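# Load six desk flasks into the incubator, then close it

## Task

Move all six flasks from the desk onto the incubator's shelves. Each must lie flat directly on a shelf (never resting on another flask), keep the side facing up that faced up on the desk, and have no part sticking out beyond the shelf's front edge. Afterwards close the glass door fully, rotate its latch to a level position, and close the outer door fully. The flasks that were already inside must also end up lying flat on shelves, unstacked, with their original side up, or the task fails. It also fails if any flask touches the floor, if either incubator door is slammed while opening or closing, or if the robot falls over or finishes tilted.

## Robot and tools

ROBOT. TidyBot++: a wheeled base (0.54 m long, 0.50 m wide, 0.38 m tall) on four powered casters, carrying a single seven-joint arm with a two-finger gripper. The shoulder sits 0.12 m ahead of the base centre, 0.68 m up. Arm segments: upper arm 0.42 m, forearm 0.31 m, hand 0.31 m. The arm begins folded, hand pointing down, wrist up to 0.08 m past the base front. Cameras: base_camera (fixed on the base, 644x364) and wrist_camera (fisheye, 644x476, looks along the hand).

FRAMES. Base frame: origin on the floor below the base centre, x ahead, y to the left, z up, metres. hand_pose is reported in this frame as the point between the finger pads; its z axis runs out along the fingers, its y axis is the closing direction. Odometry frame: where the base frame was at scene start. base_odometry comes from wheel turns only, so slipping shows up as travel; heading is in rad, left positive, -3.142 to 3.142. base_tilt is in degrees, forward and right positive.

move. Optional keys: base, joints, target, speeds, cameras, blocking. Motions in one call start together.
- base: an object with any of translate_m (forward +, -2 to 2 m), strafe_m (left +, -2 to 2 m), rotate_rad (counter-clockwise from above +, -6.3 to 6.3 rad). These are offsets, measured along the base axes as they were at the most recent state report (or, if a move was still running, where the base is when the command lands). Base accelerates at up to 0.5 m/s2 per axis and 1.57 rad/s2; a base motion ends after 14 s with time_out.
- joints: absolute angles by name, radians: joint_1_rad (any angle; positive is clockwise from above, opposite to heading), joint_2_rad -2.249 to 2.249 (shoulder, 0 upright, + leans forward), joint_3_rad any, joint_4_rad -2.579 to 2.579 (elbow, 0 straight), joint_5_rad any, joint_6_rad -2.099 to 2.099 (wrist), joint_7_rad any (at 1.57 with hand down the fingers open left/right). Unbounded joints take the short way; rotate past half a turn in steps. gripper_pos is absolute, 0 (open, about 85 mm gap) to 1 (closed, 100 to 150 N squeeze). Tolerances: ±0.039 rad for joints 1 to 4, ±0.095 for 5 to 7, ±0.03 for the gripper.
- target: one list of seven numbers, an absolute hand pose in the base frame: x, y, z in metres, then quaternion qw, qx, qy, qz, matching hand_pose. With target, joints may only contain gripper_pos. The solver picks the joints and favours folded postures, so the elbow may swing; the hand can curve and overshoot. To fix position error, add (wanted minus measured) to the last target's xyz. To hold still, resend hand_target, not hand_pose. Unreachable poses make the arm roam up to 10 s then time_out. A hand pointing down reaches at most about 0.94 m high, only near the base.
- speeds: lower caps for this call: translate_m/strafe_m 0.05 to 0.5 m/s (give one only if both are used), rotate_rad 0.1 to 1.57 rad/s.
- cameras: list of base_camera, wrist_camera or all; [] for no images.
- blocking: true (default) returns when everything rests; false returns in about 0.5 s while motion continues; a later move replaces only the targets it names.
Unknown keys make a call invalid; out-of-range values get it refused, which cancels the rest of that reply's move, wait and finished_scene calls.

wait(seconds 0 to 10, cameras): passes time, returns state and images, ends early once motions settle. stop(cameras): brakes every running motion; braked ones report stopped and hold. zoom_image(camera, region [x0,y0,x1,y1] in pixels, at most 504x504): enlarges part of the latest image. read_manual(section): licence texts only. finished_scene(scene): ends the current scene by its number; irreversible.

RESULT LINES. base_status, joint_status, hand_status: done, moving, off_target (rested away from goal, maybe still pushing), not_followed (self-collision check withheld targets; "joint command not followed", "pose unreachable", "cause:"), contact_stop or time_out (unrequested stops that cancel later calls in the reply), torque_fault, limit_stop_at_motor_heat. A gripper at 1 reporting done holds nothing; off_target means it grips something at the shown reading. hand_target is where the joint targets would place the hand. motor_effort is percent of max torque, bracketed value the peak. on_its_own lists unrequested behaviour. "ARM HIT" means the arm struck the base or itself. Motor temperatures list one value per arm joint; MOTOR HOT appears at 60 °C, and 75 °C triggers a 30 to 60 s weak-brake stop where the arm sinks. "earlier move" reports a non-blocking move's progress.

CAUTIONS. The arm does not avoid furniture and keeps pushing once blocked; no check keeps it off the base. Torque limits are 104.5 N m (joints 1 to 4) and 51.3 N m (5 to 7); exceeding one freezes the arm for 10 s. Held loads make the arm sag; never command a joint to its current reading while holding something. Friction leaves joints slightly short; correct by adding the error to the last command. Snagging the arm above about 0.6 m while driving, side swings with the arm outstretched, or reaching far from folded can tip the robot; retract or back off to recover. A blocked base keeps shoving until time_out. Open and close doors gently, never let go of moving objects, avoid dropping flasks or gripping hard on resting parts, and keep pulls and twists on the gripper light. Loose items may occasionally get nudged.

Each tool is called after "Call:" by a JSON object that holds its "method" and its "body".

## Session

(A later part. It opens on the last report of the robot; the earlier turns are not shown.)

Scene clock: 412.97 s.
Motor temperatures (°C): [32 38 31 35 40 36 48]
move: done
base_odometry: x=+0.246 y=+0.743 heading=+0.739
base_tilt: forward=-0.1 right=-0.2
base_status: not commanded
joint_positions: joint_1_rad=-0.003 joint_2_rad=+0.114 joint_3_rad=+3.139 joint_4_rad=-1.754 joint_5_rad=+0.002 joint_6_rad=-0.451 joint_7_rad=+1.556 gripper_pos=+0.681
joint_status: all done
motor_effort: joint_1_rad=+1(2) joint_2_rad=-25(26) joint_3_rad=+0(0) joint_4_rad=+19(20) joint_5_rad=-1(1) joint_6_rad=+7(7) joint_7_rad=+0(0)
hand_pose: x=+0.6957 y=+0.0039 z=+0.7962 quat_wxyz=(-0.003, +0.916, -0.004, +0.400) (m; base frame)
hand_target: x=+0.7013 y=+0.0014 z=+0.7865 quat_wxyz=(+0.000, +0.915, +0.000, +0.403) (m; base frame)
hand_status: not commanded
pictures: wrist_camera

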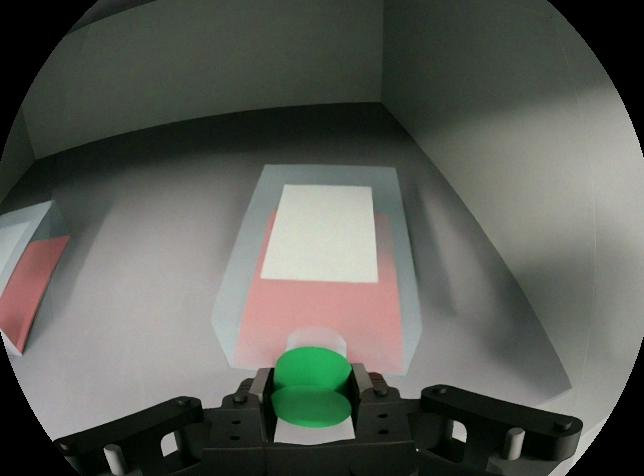

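Call:
{"method": "move", "body": {"joints": {"gripper_pos":0.5,"joint_2_rad":0.118,"joint_4_rad":-1.755,"joint_6_rad":-0.43}, "cameras": ["wrist_camera"]}}

Call:
{"method": "move", "body": {"base": {"translate_m":-0.12}, "speeds": {"translate_m":0.08}}}

Scene clock: 413.90 s.
Motor temperatures (°C): [32 38 31 35 40 36 48]
move: done
base_odometry: x=+0.246 y=+0.743 heading=+0.739
base_tilt: forward=-0.1 right=-0.2
base_status: not commanded
joint_positions: joint_1_rad=-0.003 joint_2_rad=+0.114 joint_3_rad=+3.139 joint_4_rad=-1.753 joint_5_rad=+0.002 joint_6_rad=-0.451 joint_7_rad=+1.556 gripper_pos=+0.500
joint_status: all done
motor_effort: joint_1_rad=+1(2) joint_2_rad=-26(27) joint_3_rad=+0(0) joint_4_rad=+20(20) joint_5_rad=+0(1) joint_6_rad=+6(8) joint_7_rad=+0(0)
hand_pose: x=+0.6961 y=+0.0039 z=+0.7968 quat_wxyz=(-0.003, +0.916, -0.004, +0.401) (m; base frame)
hand_target: x=+0.7002 y=+0.0014 z=+0.7980 quat_wxyz=(+0.000, +0.913, +0.000, +0.407) (m; base frame)
hand_status: not commanded
pictures: wrist_camera

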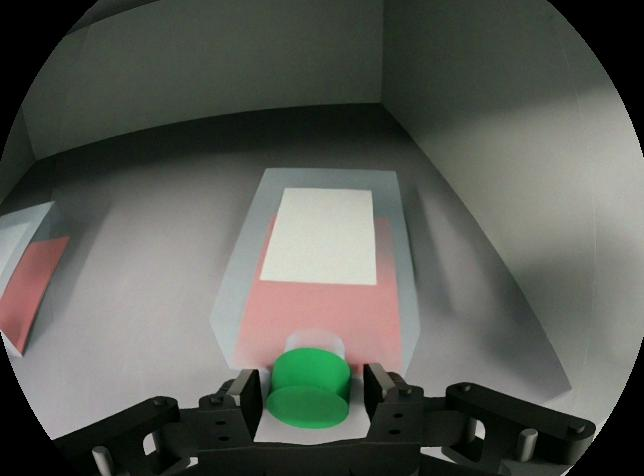

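Scene clock: 415.90 s.
Motor temperatures (°C): [32 38 31 35 40 36 48]
move: done
base_odometry: x=+0.157 y=+0.661 heading=+0.739
base_tilt: forward=-0.1 right=-0.2
base_status: done
joint_positions: joint_1_rad=-0.003 joint_2_rad=+0.117 joint_3_rad=+3.139 joint_4_rad=-1.752 joint_5_rad=+0.002 joint_6_rad=-0.451 joint_7_rad=+1.556 gripper_pos=+0.500
joint_status: not commanded
motor_effort: joint_1_rad=+1(3) joint_2_rad=-26(30) joint_3_rad=+0(1) joint_4_rad=+19(21) joint_5_rad=+0(1) joint_6_rad=+7(7) joint_7_rad=+0(0)
hand_pose: x=+0.6964 y=+0.0039 z=+0.7954 quat_wxyz=(-0.003, +0.917, -0.004, +0.400) (m; base frame)
hand_target: x=+0.7002 y=+0.0014 z=+0.7980 quat_wxyz=(+0.000, +0.913, +0.000, +0.407) (m; base frame)
hand_status: not commanded
pictures: base_camera, wrist_camera

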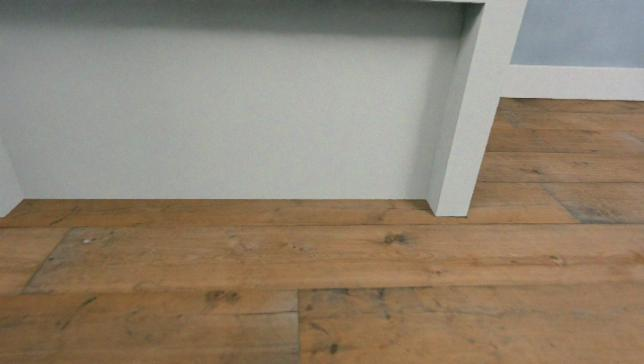

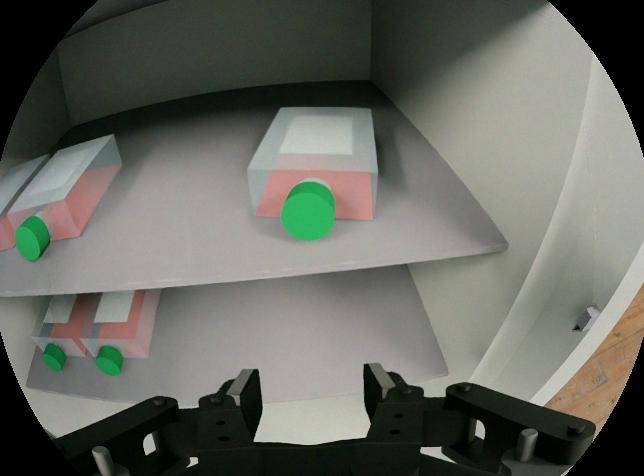

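Call:
{"method": "move", "body": {"base": {"translate_m":-0.5}, "speeds": {"translate_m":0.4}, "cameras": []}}

Call:
{"method": "move", "body": {"base": {"rotate_rad":1.77}, "speeds": {"rotate_rad":0.9}, "joints": {"joint_1_rad":0.0,"joint_2_rad":-0.084,"joint_4_rad":-0.97,"joint_6_rad":-1.4,"gripper_pos":0.2}, "cameras": []}}

Call:
{"method": "move", "body": {"base": {"translate_m":0.65,"strafe_m":0.924}, "speeds": {"translate_m":0.4}}}

Scene clock: 418.77 s.
Motor temperatures (°C): [32 38 31 35 40 36 48]
move: done
base_odometry: x=-0.213 y=+0.325 heading=+0.739
base_tilt: forward=-0.1 right=-0.2
base_status: done
joint_positions: joint_1_rad=-0.003 joint_2_rad=+0.119 joint_3_rad=+3.139 joint_4_rad=-1.752 joint_5_rad=+0.002 joint_6_rad=-0.451 joint_7_rad=+1.556 gripper_pos=+0.500
joint_status: not commanded
motor_effort: joint_1_rad=+1(2) joint_2_rad=-26(29) joint_3_rad=+0(1) joint_4_rad=+19(20) joint_5_rad=+0(1) joint_6_rad=+6(7) joint_7_rad=+0(0)
hand_pose: x=+0.6967 y=+0.0039 z=+0.7943 quat_wxyz=(-0.003, +0.917, -0.004, +0.399) (m; base frame)
hand_target: x=+0.7002 y=+0.0014 z=+0.7980 quat_wxyz=(+0.000, +0.913, +0.000, +0.407) (m; base frame)
hand_status: not commanded
pictures: none
No camera images: "cameras" was empty.

Scene clock: 421.60 s.
Motor temperatures (°C): [32 38 31 35 40 36 48]
move: done
base_odometry: x=-0.213 y=+0.325 heading=+2.508
base_tilt: forward=-0.1 right=-0.2
base_status: done
joint_positions: joint_1_rad=+0.000 joint_2_rad=-0.067 joint_3_rad=+3.141 joint_4_rad=-0.977 joint_5_rad=+0.002 joint_6_rad=-1.351 joint_7_rad=+1.556 gripper_pos=+0.200
joint_status: all done
motor_effort: joint_1_rad=+1(3) joint_2_rad=-16(29) joint_3_rad=+0(2) joint_4_rad=+17(21) joint_5_rad=-1(2) joint_6_rad=+7(7) joint_7_rad=+0(0)
hand_pose: x=+0.5790 y=+0.0010 z=+1.0962 quat_wxyz=(-0.002, +0.905, -0.007, +0.426) (m; base frame)
hand_target: x=+0.5622 y=+0.0014 z=+1.0958 quat_wxyz=(+0.000, +0.910, +0.000, +0.415) (m; base frame)
hand_status: not commanded
pictures: none
No camera images: "cameras" was empty.

Scene clock: 425.60 s.
Motor temperatures (°C): [32 38 31 35 40 36 48]
move: done
base_odometry: x=-1.284 y=-0.035 heading=+2.508
base_tilt: forward=-0.1 right=-0.2
base_status: done
joint_positions: joint_1_rad=+0.000 joint_2_rad=-0.075 joint_3_rad=+3.141 joint_4_rad=-0.977 joint_5_rad=+0.002 joint_6_rad=-1.353 joint_7_rad=+1.556 gripper_pos=+0.200
joint_status: not commanded
motor_effort: joint_1_rad=+2(3) joint_2_rad=-16(19) joint_3_rad=+0(2) joint_4_rad=+17(18) joint_5_rad=-1(1) joint_6_rad=+7(7) joint_7_rad=+0(0)
hand_pose: x=+0.5751 y=+0.0009 z=+1.0998 quat_wxyz=(-0.002, +0.903, -0.007, +0.429) (m; base frame)
hand_target: x=+0.5622 y=+0.0014 z=+1.0958 quat_wxyz=(+0.000, +0.910, +0.000, +0.415) (m; base frame)
hand_status: not commanded
pictures: base_camera, wrist_camera

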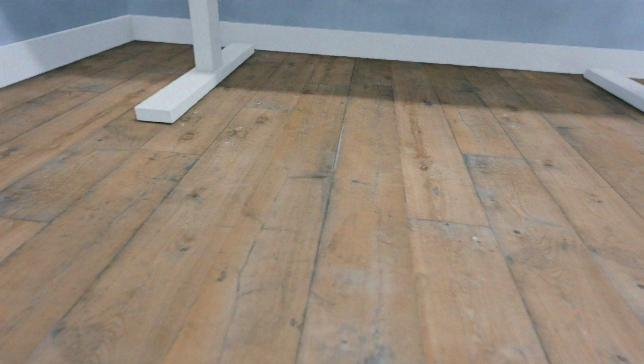

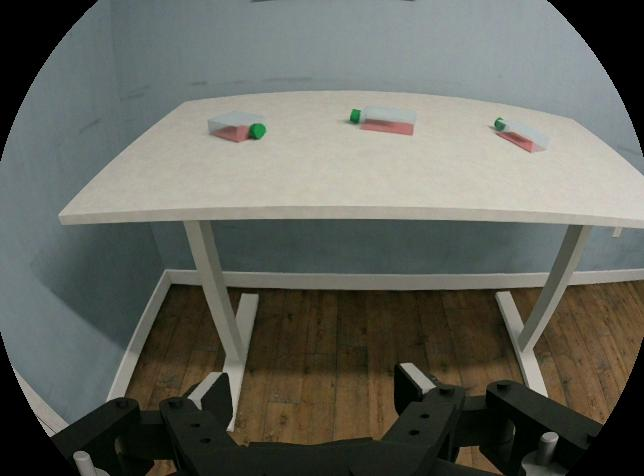

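Call:
{"method": "move", "body": {"base": {"translate_m":0.72,"strafe_m":-0.371}, "speeds": {"translate_m":0.3}, "cameras": []}}

Call:
{"method": "move", "body": {"base": {"rotate_rad":0.4}, "speeds": {"rotate_rad":0.4}, "joints": {"joint_1_rad":-0.55,"joint_2_rad":-0.2,"joint_4_rad":-1.2,"joint_6_rad":-1.4}}}

Scene clock: 429.97 s.
Motor temperatures (°C): [32 38 31 35 40 36 48]
move: done
base_odometry: x=-1.645 y=+0.690 heading=+2.509
base_tilt: forward=-0.1 right=-0.2
base_status: done
joint_positions: joint_1_rad=+0.000 joint_2_rad=-0.079 joint_3_rad=+3.141 joint_4_rad=-0.975 joint_5_rad=+0.002 joint_6_rad=-1.355 joint_7_rad=+1.556 gripper_pos=+0.200
joint_status: not commanded
motor_effort: joint_1_rad=+2(2) joint_2_rad=-16(19) joint_3_rad=+0(1) joint_4_rad=+17(18) joint_5_rad=+0(1) joint_6_rad=+6(8) joint_7_rad=+0(0)
hand_pose: x=+0.5731 y=+0.0009 z=+1.1020 quat_wxyz=(-0.002, +0.902, -0.007, +0.431) (m; base frame)
hand_target: x=+0.5622 y=+0.0014 z=+1.0958 quat_wxyz=(+0.000, +0.910, +0.000, +0.415) (m; base frame)
hand_status: not commanded
pictures: none
No camera images: "cameras" was empty.

Scene clock: 431.73 s.
Motor temperatures (°C): [32 38 31 35 40 36 48]
move: done
base_odometry: x=-1.645 y=+0.690 heading=+2.907
base_tilt: forward=-0.1 right=-0.2
base_status: done
joint_positions: joint_1_rad=-0.538 joint_2_rad=-0.182 joint_3_rad=+3.142 joint_4_rad=-1.181 joint_5_rad=+0.002 joint_6_rad=-1.355 joint_7_rad=+1.556 gripper_pos=+0.200
joint_status: all done
motor_effort: joint_1_rad=+2(4) joint_2_rad=-12(17) joint_3_rad=+0(2) joint_4_rad=+18(19) joint_5_rad=+0(2) joint_6_rad=+6(7) joint_7_rad=+0(0)
hand_pose: x=+0.4698 y=+0.2099 z=+1.0459 quat_wxyz=(-0.104, +0.892, +0.238, +0.369) (m; base frame)
hand_target: x=+0.4518 y=+0.2056 z=+1.0345 quat_wxyz=(-0.098, +0.897, +0.253, +0.349) (m; base frame)
hand_status: not commanded
pictures: base_camera, wrist_camera

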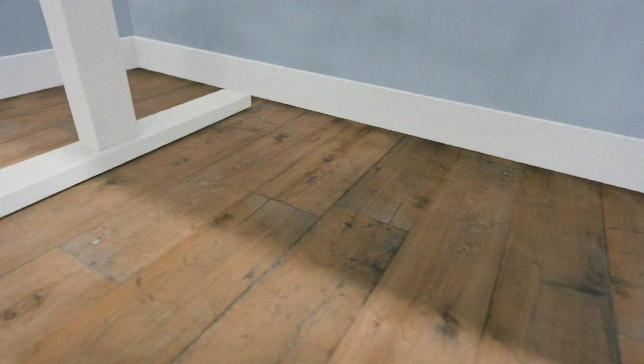

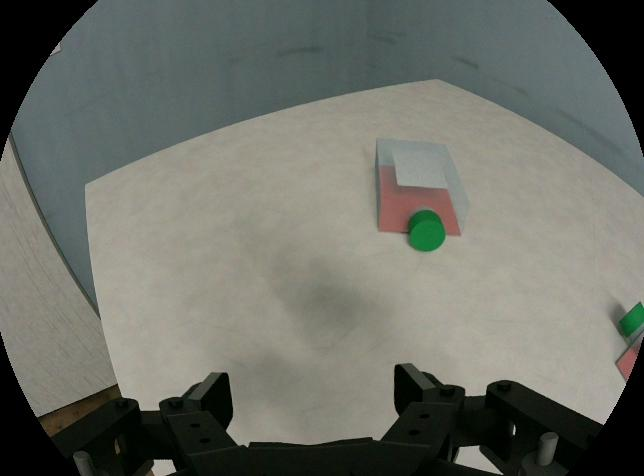

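Call:
{"method": "move", "body": {"base": {"translate_m":0.02,"strafe_m":-0.074}, "speeds": {"strafe_m":0.15}, "joints": {"joint_1_rad":-0.5,"joint_2_rad":-0.184,"joint_4_rad":-1.4,"joint_6_rad":-1.1}}}

Scene clock: 433.40 s.
Motor temperatures (°C): [32 38 31 35 40 36 48]
move: done
base_odometry: x=-1.647 y=+0.767 heading=+2.908
base_tilt: forward=-0.1 right=-0.2
base_status: done
joint_positions: joint_1_rad=-0.507 joint_2_rad=-0.182 joint_3_rad=+3.142 joint_4_rad=-1.384 joint_5_rad=+0.002 joint_6_rad=-1.147 joint_7_rad=+1.556 gripper_pos=+0.200
joint_status: all done
motor_effort: joint_1_rad=+2(4) joint_2_rad=-14(15) joint_3_rad=+0(2) joint_4_rad=+19(20) joint_5_rad=-1(2) joint_6_rad=+6(7) joint_7_rad=+0(0)
hand_pose: x=+0.5022 y=+0.2135 z=+0.9908 quat_wxyz=(-0.099, +0.895, +0.224, +0.374) (m; base frame)
hand_target: x=+0.5103 y=+0.2153 z=+0.9936 quat_wxyz=(-0.099, +0.888, +0.227, +0.389) (m; base frame)
hand_status: not commanded
pictures: base_camera, wrist_camera

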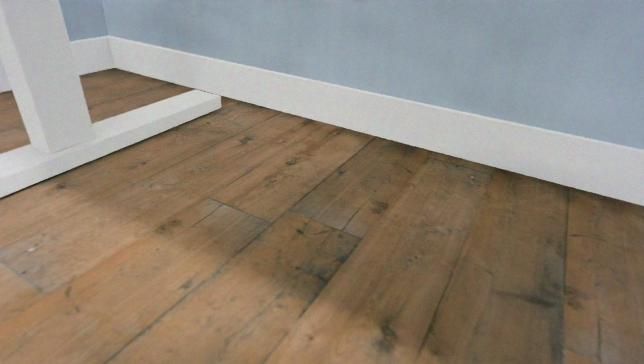

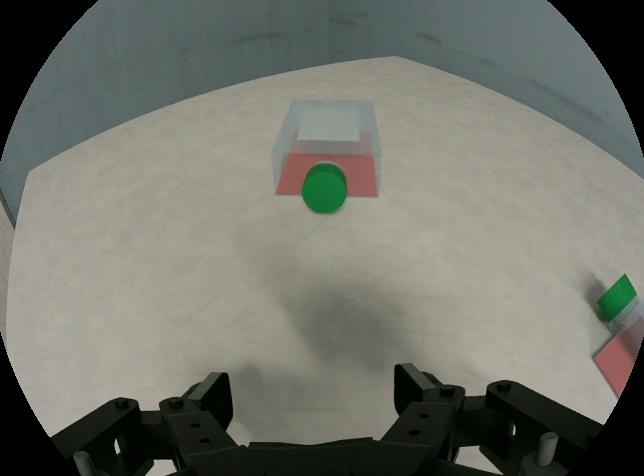

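Call:
{"method": "move", "body": {"joints": {"joint_1_rad":-0.478,"joint_2_rad":0.15,"joint_4_rad":-1.125,"joint_6_rad":-1.05}}}

Scene clock: 435.67 s.
Motor temperatures (°C): [32 38 31 35 40 36 48]
move: off_target
base_odometry: x=-1.647 y=+0.766 heading=+2.907
base_tilt: forward=-0.2 right=-0.2
base_status: not commanded
joint_positions: joint_1_rad=-0.479 joint_2_rad=+0.028 joint_3_rad=+3.143 joint_4_rad=-1.129 joint_5_rad=+0.002 joint_6_rad=-1.093 joint_7_rad=+1.556 gripper_pos=+0.200
joint_status: joint_2_rad off_target (ended at +0.028, target +0.150); the others done
motor_effort: joint_1_rad=+0(2) joint_2_rad=-1(16) joint_3_rad=-1(2) joint_4_rad=+19(22) joint_5_rad=-1(1) joint_6_rad=+7(7) joint_7_rad=+0(0)
hand_pose: x=+0.5999 y=+0.2499 z=+1.0331 quat_wxyz=(-0.104, +0.878, +0.207, +0.418) (m; base frame)
hand_target: x=+0.6427 y=+0.2728 z=+0.9763 quat_wxyz=(-0.094, +0.892, +0.217, +0.386) (m; base frame)
hand_status: not commanded
pictures: base_camera, wrist_camera

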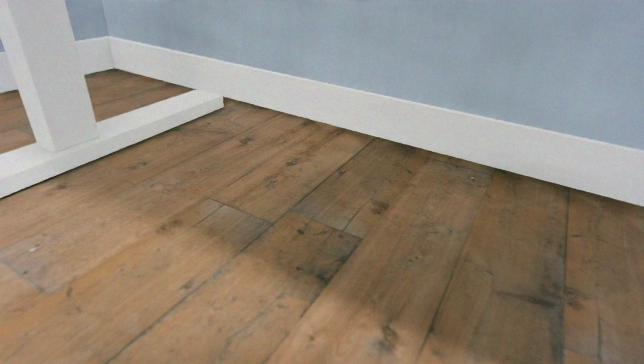

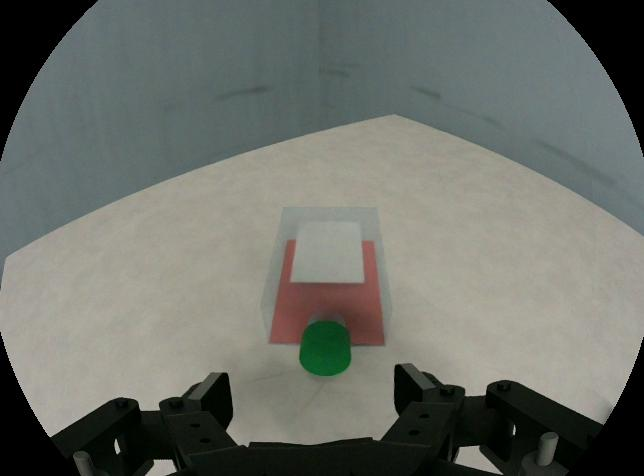

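Call:
{"method": "move", "body": {"joints": {"joint_2_rad":-0.1,"joint_4_rad":-1.2,"joint_6_rad":-1.2}, "cameras": []}}

Call:
{"method": "move", "body": {"base": {"translate_m":-0.02,"strafe_m":0.097}, "speeds": {"strafe_m":0.15}, "joints": {"joint_1_rad":-0.29,"joint_2_rad":-0.092,"joint_4_rad":-1.345,"joint_6_rad":-1.09}}}

Scene clock: 438.67 s.
Motor temperatures (°C): [32 38 31 35 40 36 48]
move: done
base_odometry: x=-1.647 y=+0.767 heading=+2.907
base_tilt: forward=-0.1 right=-0.2
base_status: not commanded
joint_positions: joint_1_rad=-0.479 joint_2_rad=-0.091 joint_3_rad=+3.143 joint_4_rad=-1.184 joint_5_rad=+0.002 joint_6_rad=-1.154 joint_7_rad=+1.556 gripper_pos=+0.200
joint_status: all done
motor_effort: joint_1_rad=+2(4) joint_2_rad=-17(23) joint_3_rad=+0(2) joint_4_rad=+19(20) joint_5_rad=+0(1) joint_6_rad=+7(7) joint_7_rad=+0(0)
hand_pose: x=+0.5484 y=+0.2231 z=+1.0504 quat_wxyz=(-0.105, +0.878, +0.207, +0.420) (m; base frame)
hand_target: x=+0.5359 y=+0.2175 z=+1.0356 quat_wxyz=(-0.097, +0.887, +0.216, +0.397) (m; base frame)
hand_status: not commanded
pictures: none
No camera images: "cameras" was empty.

Scene clock: 440.13 s.
Motor temperatures (°C): [32 38 31 35 40 36 48]
move: done
base_odometry: x=-1.650 y=+0.668 heading=+2.907
base_tilt: forward=-0.1 right=-0.2
base_status: done
joint_positions: joint_1_rad=-0.299 joint_2_rad=-0.091 joint_3_rad=+3.142 joint_4_rad=-1.329 joint_5_rad=+0.002 joint_6_rad=-1.130 joint_7_rad=+1.556 gripper_pos=+0.200
joint_status: all done
motor_effort: joint_1_rad=+2(3) joint_2_rad=-17(20) joint_3_rad=+1(2) joint_4_rad=+19(21) joint_5_rad=+0(1) joint_6_rad=+6(7) joint_7_rad=+0(0)
hand_pose: x=+0.5739 y=+0.1411 z=+0.9808 quat_wxyz=(-0.058, +0.917, +0.131, +0.373) (m; base frame)
hand_target: x=+0.5814 y=+0.1394 z=+0.9818 quat_wxyz=(-0.056, +0.912, +0.133, +0.385) (m; base frame)
hand_status: not commanded
pictures: base_camera, wrist_camera

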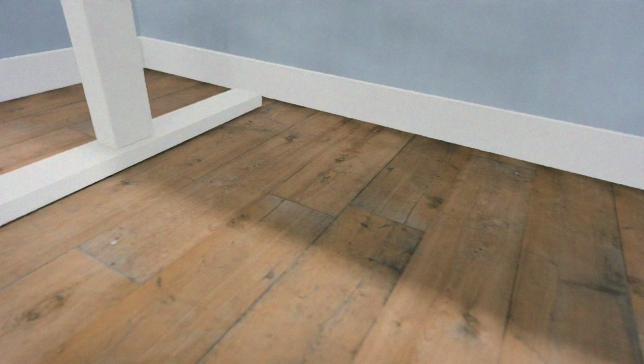

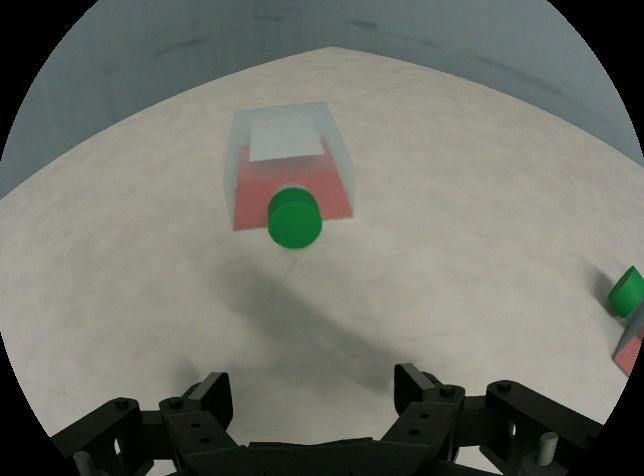

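Call:
{"method": "move", "body": {"joints": {"joint_1_rad":-0.335,"joint_2_rad":0.1,"joint_4_rad":-1.175,"joint_6_rad":-1.05}}}

Scene clock: 442.23 s.
Motor temperatures (°C): [32 38 31 35 40 36 48]
move: done
base_odometry: x=-1.650 y=+0.668 heading=+2.907
base_tilt: forward=-0.1 right=-0.2
base_status: not commanded
joint_positions: joint_1_rad=-0.324 joint_2_rad=+0.094 joint_3_rad=+3.142 joint_4_rad=-1.181 joint_5_rad=+0.002 joint_6_rad=-1.089 joint_7_rad=+1.556 gripper_pos=+0.200
joint_status: all done
motor_effort: joint_1_rad=+2(3) joint_2_rad=-25(27) joint_3_rad=+0(1) joint_4_rad=+19(20) joint_5_rad=+0(1) joint_6_rad=+6(7) joint_7_rad=+0(0)
hand_pose: x=+0.6484 y=+0.1785 z=+0.9705 quat_wxyz=(-0.063, +0.914, +0.142, +0.374) (m; base frame)
hand_target: x=+0.6565 y=+0.1885 z=+0.9790 quat_wxyz=(-0.066, +0.905, +0.153, +0.391) (m; base frame)
hand_status: not commanded
pictures: base_camera, wrist_camera

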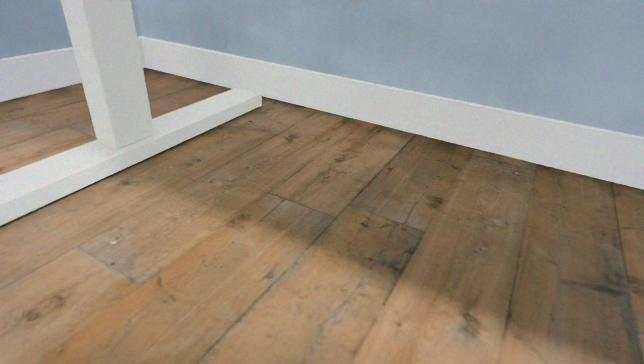

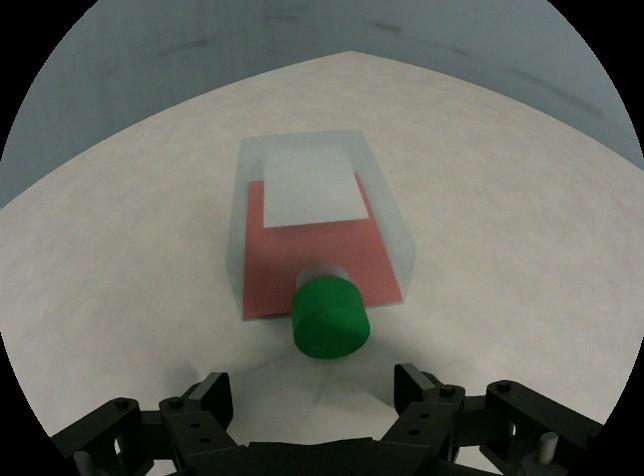

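Call:
{"method": "move", "body": {"joints": {"joint_1_rad":-0.3,"joint_2_rad":0.152,"joint_4_rad":-1.115,"joint_6_rad":-1.05}}}

Scene clock: 443.53 s.
Motor temperatures (°C): [32 38 31 35 40 36 48]
move: done
base_odometry: x=-1.650 y=+0.668 heading=+2.907
base_tilt: forward=-0.1 right=-0.2
base_status: not commanded
joint_positions: joint_1_rad=-0.306 joint_2_rad=+0.141 joint_3_rad=+3.142 joint_4_rad=-1.118 joint_5_rad=+0.002 joint_6_rad=-1.087 joint_7_rad=+1.556 gripper_pos=+0.200
joint_status: all done
motor_effort: joint_1_rad=+2(3) joint_2_rad=-27(28) joint_3_rad=+0(1) joint_4_rad=+19(21) joint_5_rad=+0(1) joint_6_rad=+6(8) joint_7_rad=+0(0)
hand_pose: x=+0.6725 y=+0.1758 z=+0.9769 quat_wxyz=(-0.061, +0.912, +0.134, +0.383) (m; base frame)
hand_target: x=+0.6844 y=+0.1763 z=+0.9804 quat_wxyz=(-0.060, +0.906, +0.137, +0.396) (m; base frame)
hand_status: not commanded
pictures: base_camera, wrist_camera

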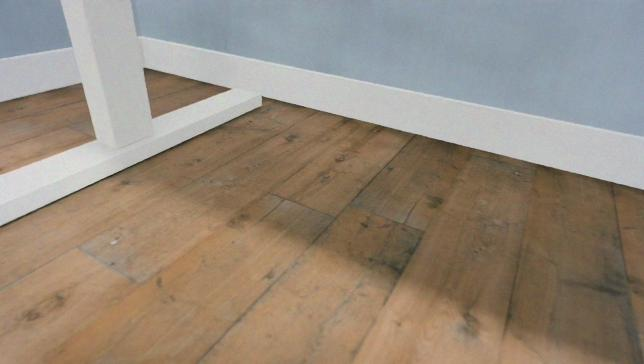

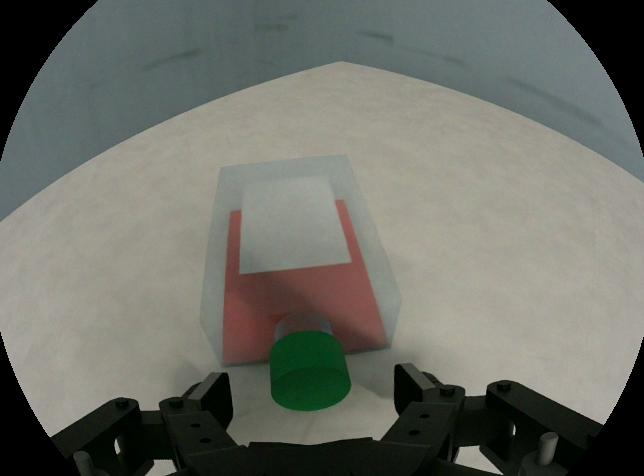

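Call:
{"method": "move", "body": {"joints": {"joint_2_rad":0.164,"joint_4_rad":-1.105,"gripper_pos":0.5}, "cameras": ["wrist_camera"]}}

Call:
{"method": "move", "body": {"joints": {"gripper_pos":0.63}, "cameras": ["wrist_camera"]}}

Scene clock: 444.40 s.
Motor temperatures (°C): [32 38 31 35 40 36 48]
move: done
base_odometry: x=-1.650 y=+0.668 heading=+2.907
base_tilt: forward=-0.1 right=-0.2
base_status: not commanded
joint_positions: joint_1_rad=-0.306 joint_2_rad=+0.150 joint_3_rad=+3.142 joint_4_rad=-1.109 joint_5_rad=+0.002 joint_6_rad=-1.087 joint_7_rad=+1.556 gripper_pos=+0.500
joint_status: all done
motor_effort: joint_1_rad=+1(2) joint_2_rad=-27(28) joint_3_rad=+0(0) joint_4_rad=+19(20) joint_5_rad=+0(1) joint_6_rad=+6(6) joint_7_rad=+0(0)
hand_pose: x=+0.6762 y=+0.1769 z=+0.9764 quat_wxyz=(-0.061, +0.912, +0.134, +0.383) (m; base frame)
hand_target: x=+0.6889 y=+0.1777 z=+0.9786 quat_wxyz=(-0.060, +0.906, +0.137, +0.395) (m; base frame)
hand_status: not commanded
pictures: wrist_camera

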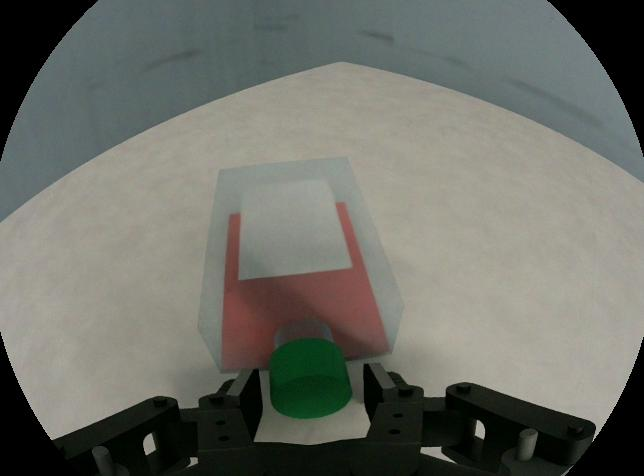

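Scene clock: 444.97 s.
Motor temperatures (°C): [32 38 31 35 40 36 48]
move: done
base_odometry: x=-1.650 y=+0.668 heading=+2.907
base_tilt: forward=-0.1 right=-0.2
base_status: not commanded
joint_positions: joint_1_rad=-0.306 joint_2_rad=+0.150 joint_3_rad=+3.142 joint_4_rad=-1.109 joint_5_rad=+0.002 joint_6_rad=-1.087 joint_7_rad=+1.556 gripper_pos=+0.630
joint_status: all done
motor_effort: joint_1_rad=+2(2) joint_2_rad=-27(27) joint_3_rad=+0(0) joint_4_rad=+19(20) joint_5_rad=-1(1) joint_6_rad=+6(7) joint_7_rad=+0(0)
hand_pose: x=+0.6762 y=+0.1769 z=+0.9764 quat_wxyz=(-0.061, +0.912, +0.134, +0.383) (m; base frame)
hand_target: x=+0.6889 y=+0.1777 z=+0.9786 quat_wxyz=(-0.060, +0.906, +0.137, +0.395) (m; base frame)
hand_status: not commanded
pictures: wrist_camera

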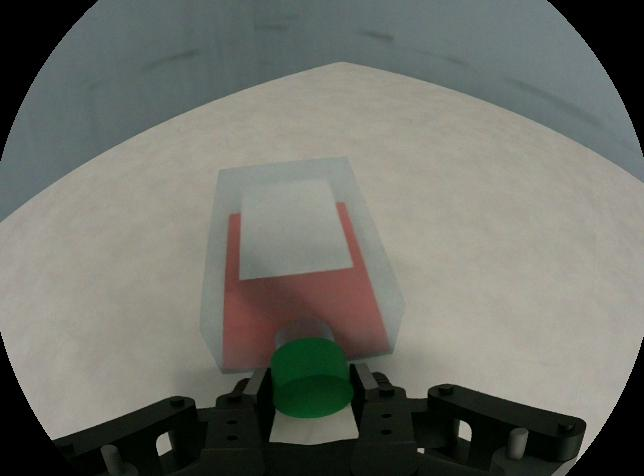

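Call:
{"method": "move", "body": {"joints": {"gripper_pos":0.85}, "cameras": ["wrist_camera"]}}

Scene clock: 445.70 s.
Motor temperatures (°C): [32 38 31 35 40 36 48]
move: off_target
base_odometry: x=-1.650 y=+0.668 heading=+2.907
base_tilt: forward=-0.1 right=-0.2
base_status: not commanded
joint_positions: joint_1_rad=-0.306 joint_2_rad=+0.151 joint_3_rad=+3.142 joint_4_rad=-1.108 joint_5_rad=+0.002 joint_6_rad=-1.086 joint_7_rad=+1.556 gripper_pos=+0.688
joint_status: gripper_pos off_target (ended at +0.688, target +0.850)
motor_effort: joint_1_rad=+1(2) joint_2_rad=-26(27) joint_3_rad=+0(1) joint_4_rad=+19(20) joint_5_rad=+0(1) joint_6_rad=+6(7) joint_7_rad=+0(0)
hand_pose: x=+0.6765 y=+0.1771 z=+0.9770 quat_wxyz=(-0.061, +0.912, +0.134, +0.383) (m; base frame)
hand_target: x=+0.6889 y=+0.1777 z=+0.9786 quat_wxyz=(-0.060, +0.906, +0.137, +0.395) (m; base frame)
hand_status: not commanded
pictures: wrist_camera

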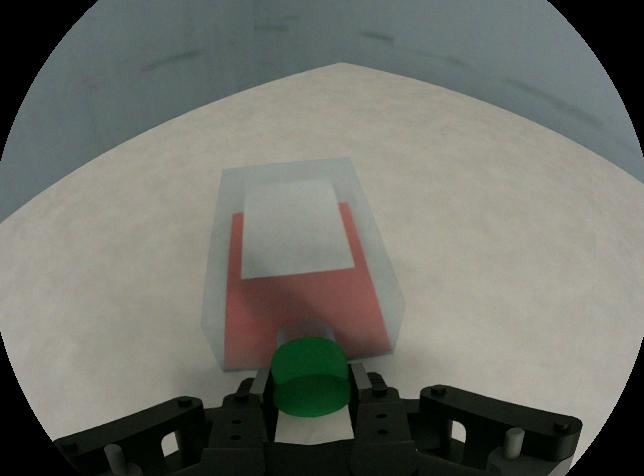

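Call:
{"method": "move", "body": {"joints": {"joint_2_rad":0.03,"joint_4_rad":-0.97,"joint_6_rad":-1.36}, "cameras": []}}

Call:
{"method": "move", "body": {"base": {"translate_m":-0.55,"strafe_m":0.1}, "speeds": {"translate_m":0.25}}}

Scene clock: 447.37 s.
Motor temperatures (°C): [32 38 31 35 40 36 48]
move: done
base_odometry: x=-1.650 y=+0.668 heading=+2.907
base_tilt: forward=-0.1 right=-0.2
base_status: not commanded
joint_positions: joint_1_rad=-0.306 joint_2_rad=+0.032 joint_3_rad=+3.142 joint_4_rad=-0.974 joint_5_rad=+0.002 joint_6_rad=-1.318 joint_7_rad=+1.556 gripper_pos=+0.688
joint_status: all done
motor_effort: joint_1_rad=+1(2) joint_2_rad=-21(32) joint_3_rad=+0(1) joint_4_rad=+18(22) joint_5_rad=-1(1) joint_6_rad=+7(8) joint_7_rad=+0(0)
hand_pose: x=+0.6013 y=+0.1532 z=+1.0578 quat_wxyz=(-0.063, +0.908, +0.133, +0.393) (m; base frame)
hand_target: x=+0.5928 y=+0.1480 z=+1.0513 quat_wxyz=(-0.057, +0.914, +0.138, +0.377) (m; base frame)
hand_status: not commanded
pictures: none
No camera images: "cameras" was empty.

Scene clock: 450.43 s.
Motor temperatures (°C): [32 38 31 35 40 36 48]
move: done
base_odometry: x=-1.139 y=+0.443 heading=+2.907
base_tilt: forward=-0.1 right=-0.2
base_status: done
joint_positions: joint_1_rad=-0.305 joint_2_rad=+0.033 joint_3_rad=+3.142 joint_4_rad=-0.974 joint_5_rad=+0.002 joint_6_rad=-1.321 joint_7_rad=+1.556 gripper_pos=+0.688
joint_status: not commanded
motor_effort: joint_1_rad=+2(3) joint_2_rad=-21(25) joint_3_rad=+0(1) joint_4_rad=+18(20) joint_5_rad=+0(1) joint_6_rad=+7(8) joint_7_rad=+0(0)
hand_pose: x=+0.6014 y=+0.1526 z=+1.0565 quat_wxyz=(-0.062, +0.909, +0.133, +0.391) (m; base frame)
hand_target: x=+0.5928 y=+0.1480 z=+1.0513 quat_wxyz=(-0.057, +0.914, +0.138, +0.377) (m; base frame)
hand_status: not commanded
pictures: base_camera, wrist_camera

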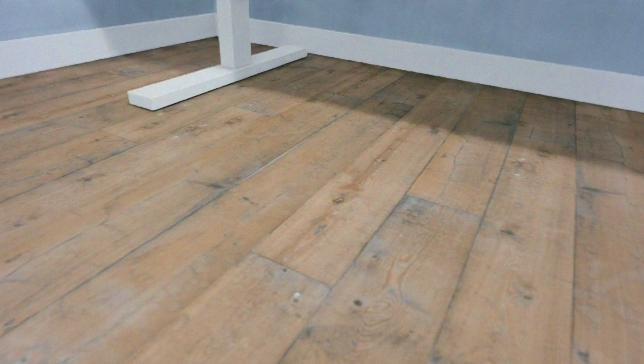

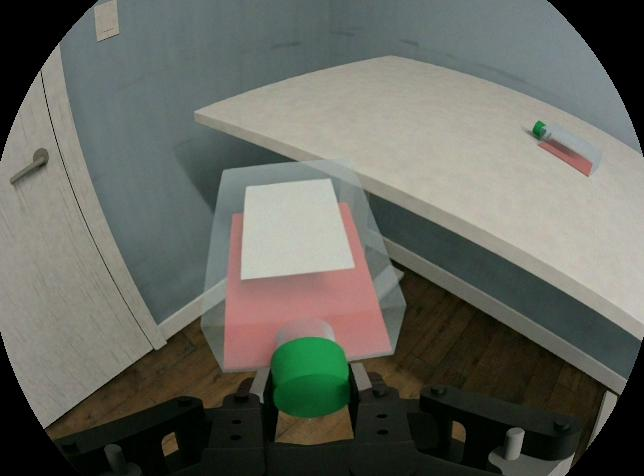

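Call:
{"method": "move", "body": {"base": {"translate_m":-0.54}, "speeds": {"translate_m":0.35}, "cameras": []}}

Call:
{"method": "move", "body": {"base": {"rotate_rad":-2.168}, "speeds": {"rotate_rad":0.7}, "joints": {"joint_1_rad":0.0}}}

Scene clock: 453.80 s.
Motor temperatures (°C): [32 38 31 35 40 36 48]
move: done
base_odometry: x=-0.613 y=+0.317 heading=+2.907
base_tilt: forward=-0.1 right=-0.2
base_status: done
joint_positions: joint_1_rad=-0.305 joint_2_rad=+0.035 joint_3_rad=+3.142 joint_4_rad=-0.974 joint_5_rad=+0.002 joint_6_rad=-1.322 joint_7_rad=+1.556 gripper_pos=+0.688
joint_status: not commanded
motor_effort: joint_1_rad=+2(3) joint_2_rad=-22(25) joint_3_rad=+0(1) joint_4_rad=+19(19) joint_5_rad=+0(1) joint_6_rad=+7(8) joint_7_rad=+0(0)
hand_pose: x=+0.6019 y=+0.1528 z=+1.0554 quat_wxyz=(-0.062, +0.909, +0.133, +0.390) (m; base frame)
hand_target: x=+0.5928 y=+0.1480 z=+1.0513 quat_wxyz=(-0.057, +0.914, +0.138, +0.377) (m; base frame)
hand_status: not commanded
pictures: none
No camera images: "cameras" was empty.

Scene clock: 457.63 s.
Motor temperatures (°C): [32 38 31 35 40 36 48]
move: done
base_odometry: x=-0.613 y=+0.317 heading=+0.740
base_tilt: forward=-0.1 right=-0.2
base_status: done
joint_positions: joint_1_rad=-0.001 joint_2_rad=+0.035 joint_3_rad=+3.143 joint_4_rad=-0.974 joint_5_rad=+0.002 joint_6_rad=-1.322 joint_7_rad=+1.556 gripper_pos=+0.688
joint_status: all done
motor_effort: joint_1_rad=+2(6) joint_2_rad=-22(24) joint_3_rad=+0(3) joint_4_rad=+19(19) joint_5_rad=+0(2) joint_6_rad=+7(7) joint_7_rad=+0(0)
hand_pose: x=+0.6256 y=+0.0005 z=+1.0553 quat_wxyz=(-0.002, +0.919, -0.007, +0.394) (m; base frame)
hand_target: x=+0.6154 y=+0.0014 z=+1.0513 quat_wxyz=(+0.000, +0.925, +0.000, +0.381) (m; base frame)
hand_status: not commanded
pictures: base_camera, wrist_camera

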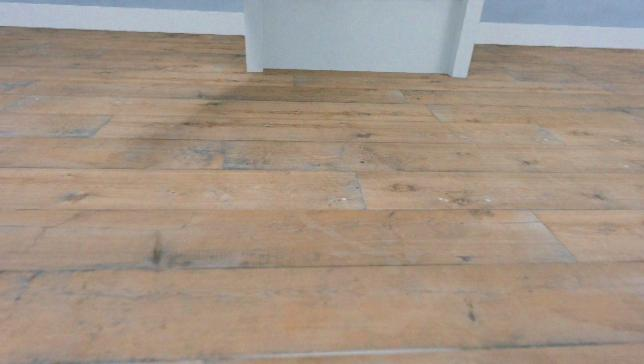

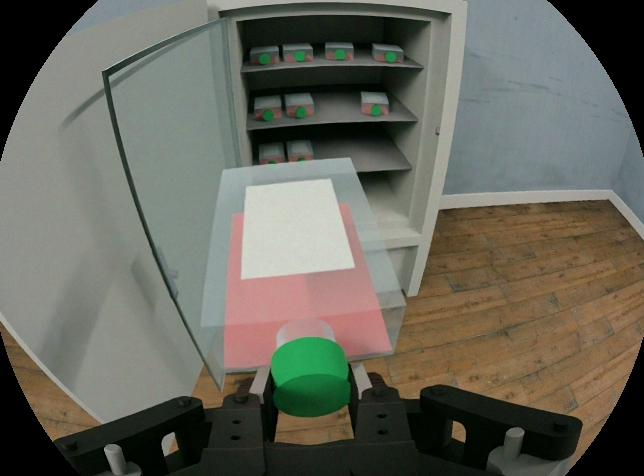

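Call:
{"method": "move", "body": {"base": {"rotate_rad":-0.19}, "speeds": {"rotate_rad":0.4}, "joints": {"joint_2_rad":0.094,"joint_4_rad":-1.65,"joint_6_rad":-0.575}, "cameras": []}}

Call:
{"method": "move", "body": {"base": {"translate_m":0.47,"strafe_m":0.12}, "speeds": {"translate_m":0.25}}}

Scene clock: 460.47 s.
Motor temperatures (°C): [32 38 31 35 40 36 48]
move: done
base_odometry: x=-0.613 y=+0.317 heading=+0.551
base_tilt: forward=-0.1 right=-0.2
base_status: done
joint_positions: joint_1_rad=+0.001 joint_2_rad=+0.091 joint_3_rad=+3.142 joint_4_rad=-1.637 joint_5_rad=+0.002 joint_6_rad=-0.626 joint_7_rad=+1.556 gripper_pos=+0.688
joint_status: all done
motor_effort: joint_1_rad=+1(5) joint_2_rad=-26(28) joint_3_rad=+0(3) joint_4_rad=+20(23) joint_5_rad=-1(3) joint_6_rad=+7(8) joint_7_rad=+0(0)
hand_pose: x=+0.6883 y=+0.0004 z=+0.8322 quat_wxyz=(-0.002, +0.923, -0.007, +0.384) (m; base frame)
hand_target: x=+0.6963 y=+0.0014 z=+0.8347 quat_wxyz=(+0.000, +0.917, +0.000, +0.400) (m; base frame)
hand_status: not commanded
pictures: none
No camera images: "cameras" was empty.

Scene clock: 463.13 s.
Motor temperatures (°C): [32 38 31 35 40 36 48]
move: done
base_odometry: x=-0.275 y=+0.666 heading=+0.551
base_tilt: forward=-0.1 right=-0.2
base_status: done
joint_positions: joint_1_rad=+0.001 joint_2_rad=+0.101 joint_3_rad=+3.142 joint_4_rad=-1.640 joint_5_rad=+0.002 joint_6_rad=-0.619 joint_7_rad=+1.556 gripper_pos=+0.688
joint_status: not commanded
motor_effort: joint_1_rad=+1(3) joint_2_rad=-27(30) joint_3_rad=+0(1) joint_4_rad=+21(22) joint_5_rad=-1(1) joint_6_rad=+7(8) joint_7_rad=+0(0)
hand_pose: x=+0.6907 y=+0.0004 z=+0.8264 quat_wxyz=(-0.002, +0.924, -0.007, +0.381) (m; base frame)
hand_target: x=+0.6963 y=+0.0014 z=+0.8347 quat_wxyz=(+0.000, +0.917, +0.000, +0.400) (m; base frame)
hand_status: not commanded
pictures: base_camera, wrist_camera

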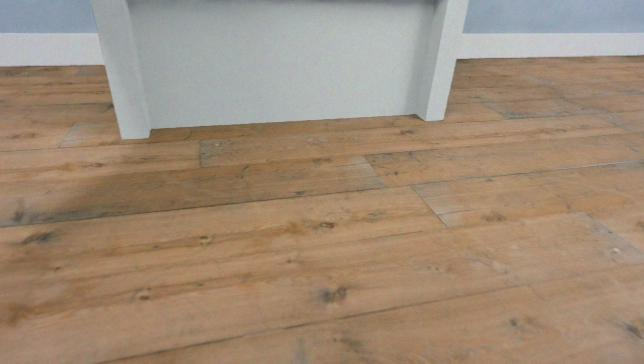

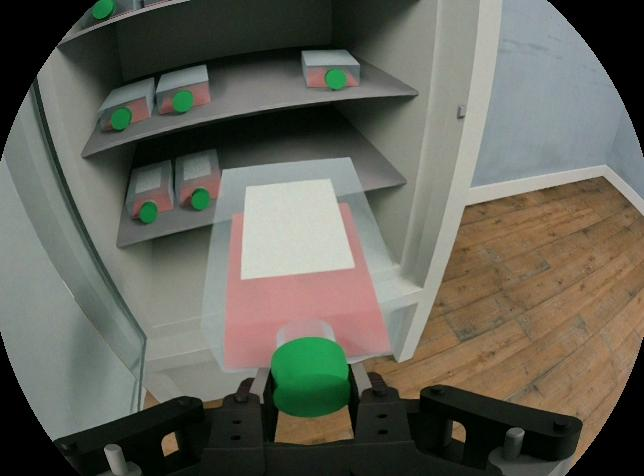

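Call:
{"method": "move", "body": {"base": {"rotate_rad":0.05}, "speeds": {"rotate_rad":0.3}, "cameras": []}}

Call:
{"method": "move", "body": {"base": {"translate_m":0.33}, "speeds": {"translate_m":0.15}}}

Scene clock: 464.27 s.
Motor temperatures (°C): [32 38 31 35 40 36 48]
move: done
base_odometry: x=-0.275 y=+0.666 heading=+0.600
base_tilt: forward=-0.1 right=-0.2
base_status: done
joint_positions: joint_1_rad=-0.004 joint_2_rad=+0.101 joint_3_rad=+3.138 joint_4_rad=-1.640 joint_5_rad=+0.002 joint_6_rad=-0.619 joint_7_rad=+1.556 gripper_pos=+0.688
joint_status: not commanded
motor_effort: joint_1_rad=+1(3) joint_2_rad=-27(28) joint_3_rad=+0(2) joint_4_rad=+20(21) joint_5_rad=+0(1) joint_6_rad=+7(7) joint_7_rad=+0(0)
hand_pose: x=+0.6906 y=+0.0053 z=+0.8264 quat_wxyz=(-0.004, +0.925, -0.003, +0.381) (m; base frame)
hand_target: x=+0.6963 y=+0.0014 z=+0.8347 quat_wxyz=(+0.000, +0.917, +0.000, +0.400) (m; base frame)
hand_status: not commanded
pictures: none
No camera images: "cameras" was empty.

Scene clock: 469.43 s.
Motor temperatures (°C): [32 38 31 35 40 36 48]
move: time_out
base_odometry: x=-0.130 y=+0.765 heading=+0.603
base_tilt: forward=-0.1 right=-0.2
base_status: translate_m time_out (by the wheels' count: +0.176 of +0.330)
joint_positions: joint_1_rad=-0.002 joint_2_rad=+0.105 joint_3_rad=+3.139 joint_4_rad=-1.644 joint_5_rad=+0.002 joint_6_rad=-0.610 joint_7_rad=+1.556 gripper_pos=+0.688
joint_status: not commanded
motor_effort: joint_1_rad=+2(4) joint_2_rad=-27(43) joint_3_rad=+0(2) joint_4_rad=+21(24) joint_5_rad=+0(1) joint_6_rad=+7(10) joint_7_rad=+0(0)
hand_pose: x=+0.6920 y=+0.0037 z=+0.8236 quat_wxyz=(-0.003, +0.924, -0.004, +0.381) (m; base frame)
hand_target: x=+0.6963 y=+0.0014 z=+0.8347 quat_wxyz=(+0.000, +0.917, +0.000, +0.400) (m; base frame)
hand_status: not commanded
pictures: base_camera, wrist_camera

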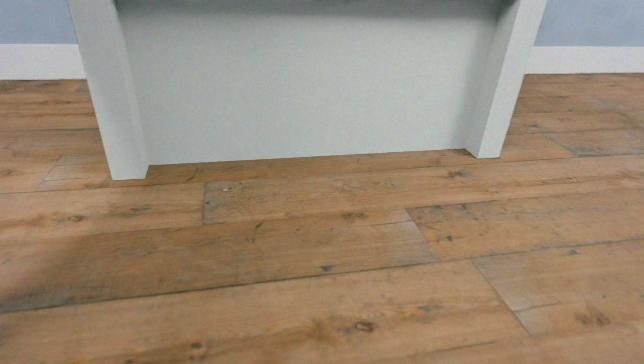

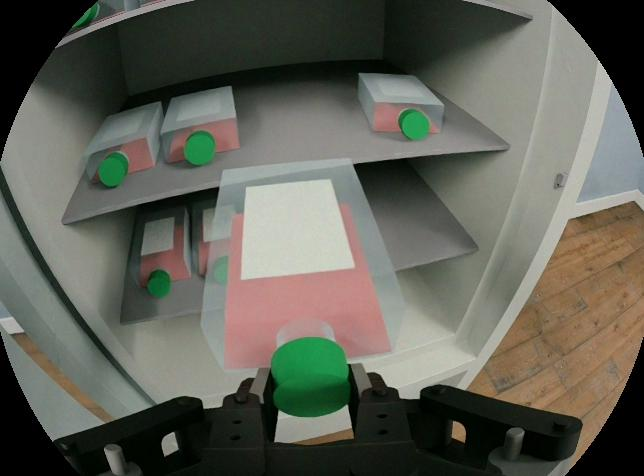

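Call:
{"method": "move", "body": {"base": {"translate_m":-0.06}, "speeds": {"translate_m":0.1}, "cameras": []}}

Call:
{"method": "move", "body": {"base": {"strafe_m":0.15}, "speeds": {"strafe_m":0.06}}}

Scene clock: 471.90 s.
Motor temperatures (°C): [32 38 31 35 40 36 48]
move: done
base_odometry: x=-0.179 y=+0.731 heading=+0.603
base_tilt: forward=-0.1 right=-0.2
base_status: done
joint_positions: joint_1_rad=-0.002 joint_2_rad=+0.102 joint_3_rad=+3.139 joint_4_rad=-1.644 joint_5_rad=+0.002 joint_6_rad=-0.610 joint_7_rad=+1.556 gripper_pos=+0.688
joint_status: not commanded
motor_effort: joint_1_rad=+2(2) joint_2_rad=-27(31) joint_3_rad=+0(1) joint_4_rad=+21(22) joint_5_rad=+0(1) joint_6_rad=+7(7) joint_7_rad=+0(0)
hand_pose: x=+0.6915 y=+0.0037 z=+0.8251 quat_wxyz=(-0.003, +0.924, -0.004, +0.382) (m; base frame)
hand_target: x=+0.6963 y=+0.0014 z=+0.8347 quat_wxyz=(+0.000, +0.917, +0.000, +0.400) (m; base frame)
hand_status: not commanded
pictures: none
No camera images: "cameras" was empty.

Scene clock: 477.30 s.
Motor temperatures (°C): [32 38 31 35 40 36 48]
move: time_out
base_odometry: x=-0.247 y=+0.830 heading=+0.602
base_tilt: forward=-0.1 right=-0.2
base_status: strafe_m time_out (by the wheels' count: +0.120 of +0.150)
joint_positions: joint_1_rad=-0.003 joint_2_rad=+0.102 joint_3_rad=+3.139 joint_4_rad=-1.645 joint_5_rad=+0.001 joint_6_rad=-0.609 joint_7_rad=+1.556 gripper_pos=+0.688
joint_status: not commanded
motor_effort: joint_1_rad=+2(12) joint_2_rad=-26(30) joint_3_rad=+0(7) joint_4_rad=+21(23) joint_5_rad=-1(2) joint_6_rad=+7(8) joint_7_rad=+0(0)
hand_pose: x=+0.6915 y=+0.0042 z=+0.8249 quat_wxyz=(-0.003, +0.924, -0.004, +0.383) (m; base frame)
hand_target: x=+0.6963 y=+0.0014 z=+0.8347 quat_wxyz=(+0.000, +0.917, +0.000, +0.400) (m; base frame)
hand_status: not commanded
pictures: base_camera, wrist_camera

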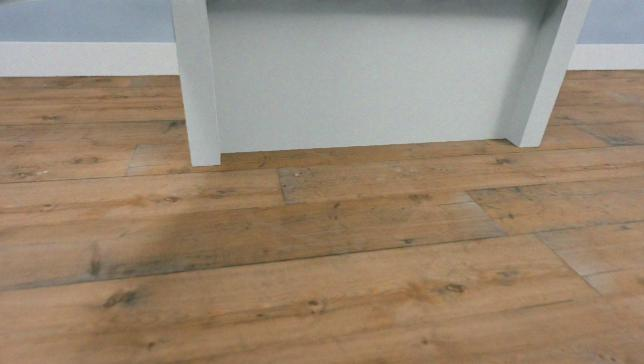

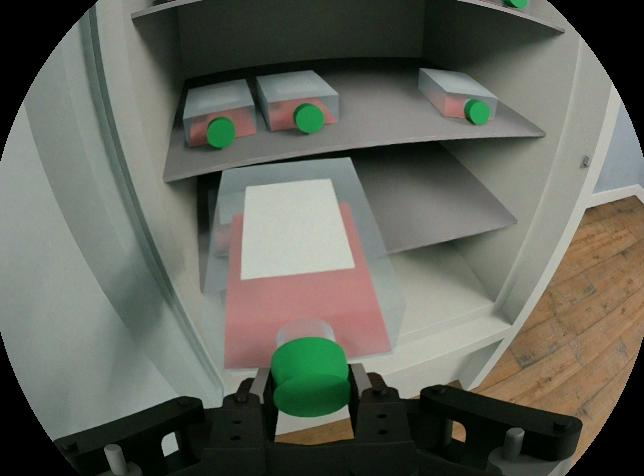

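Call:
{"method": "move", "body": {"base": {"strafe_m":-0.16,"rotate_rad":0.03}, "speeds": {"strafe_m":0.12}}}

Scene clock: 479.53 s.
Motor temperatures (°C): [32 38 31 35 40 36 48]
move: done
base_odometry: x=-0.157 y=+0.698 heading=+0.633
base_tilt: forward=-0.1 right=-0.2
base_status: done
joint_positions: joint_1_rad=+0.000 joint_2_rad=+0.102 joint_3_rad=+3.141 joint_4_rad=-1.645 joint_5_rad=+0.001 joint_6_rad=-0.609 joint_7_rad=+1.556 gripper_pos=+0.688
joint_status: not commanded
motor_effort: joint_1_rad=+0(5) joint_2_rad=-27(27) joint_3_rad=+0(3) joint_4_rad=+21(21) joint_5_rad=+0(1) joint_6_rad=+7(7) joint_7_rad=+0(0)
hand_pose: x=+0.6915 y=+0.0016 z=+0.8249 quat_wxyz=(-0.003, +0.924, -0.006, +0.383) (m; base frame)
hand_target: x=+0.6963 y=+0.0014 z=+0.8347 quat_wxyz=(+0.000, +0.917, +0.000, +0.400) (m; base frame)
hand_status: not commanded
pictures: base_camera, wrist_camera

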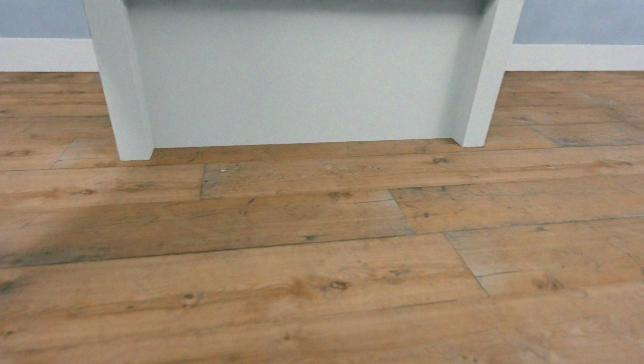

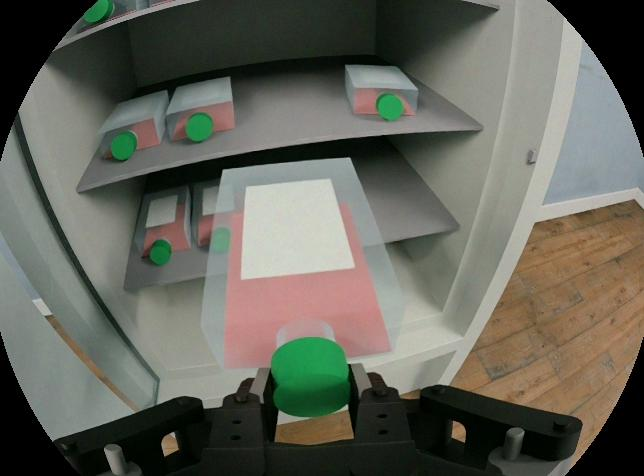

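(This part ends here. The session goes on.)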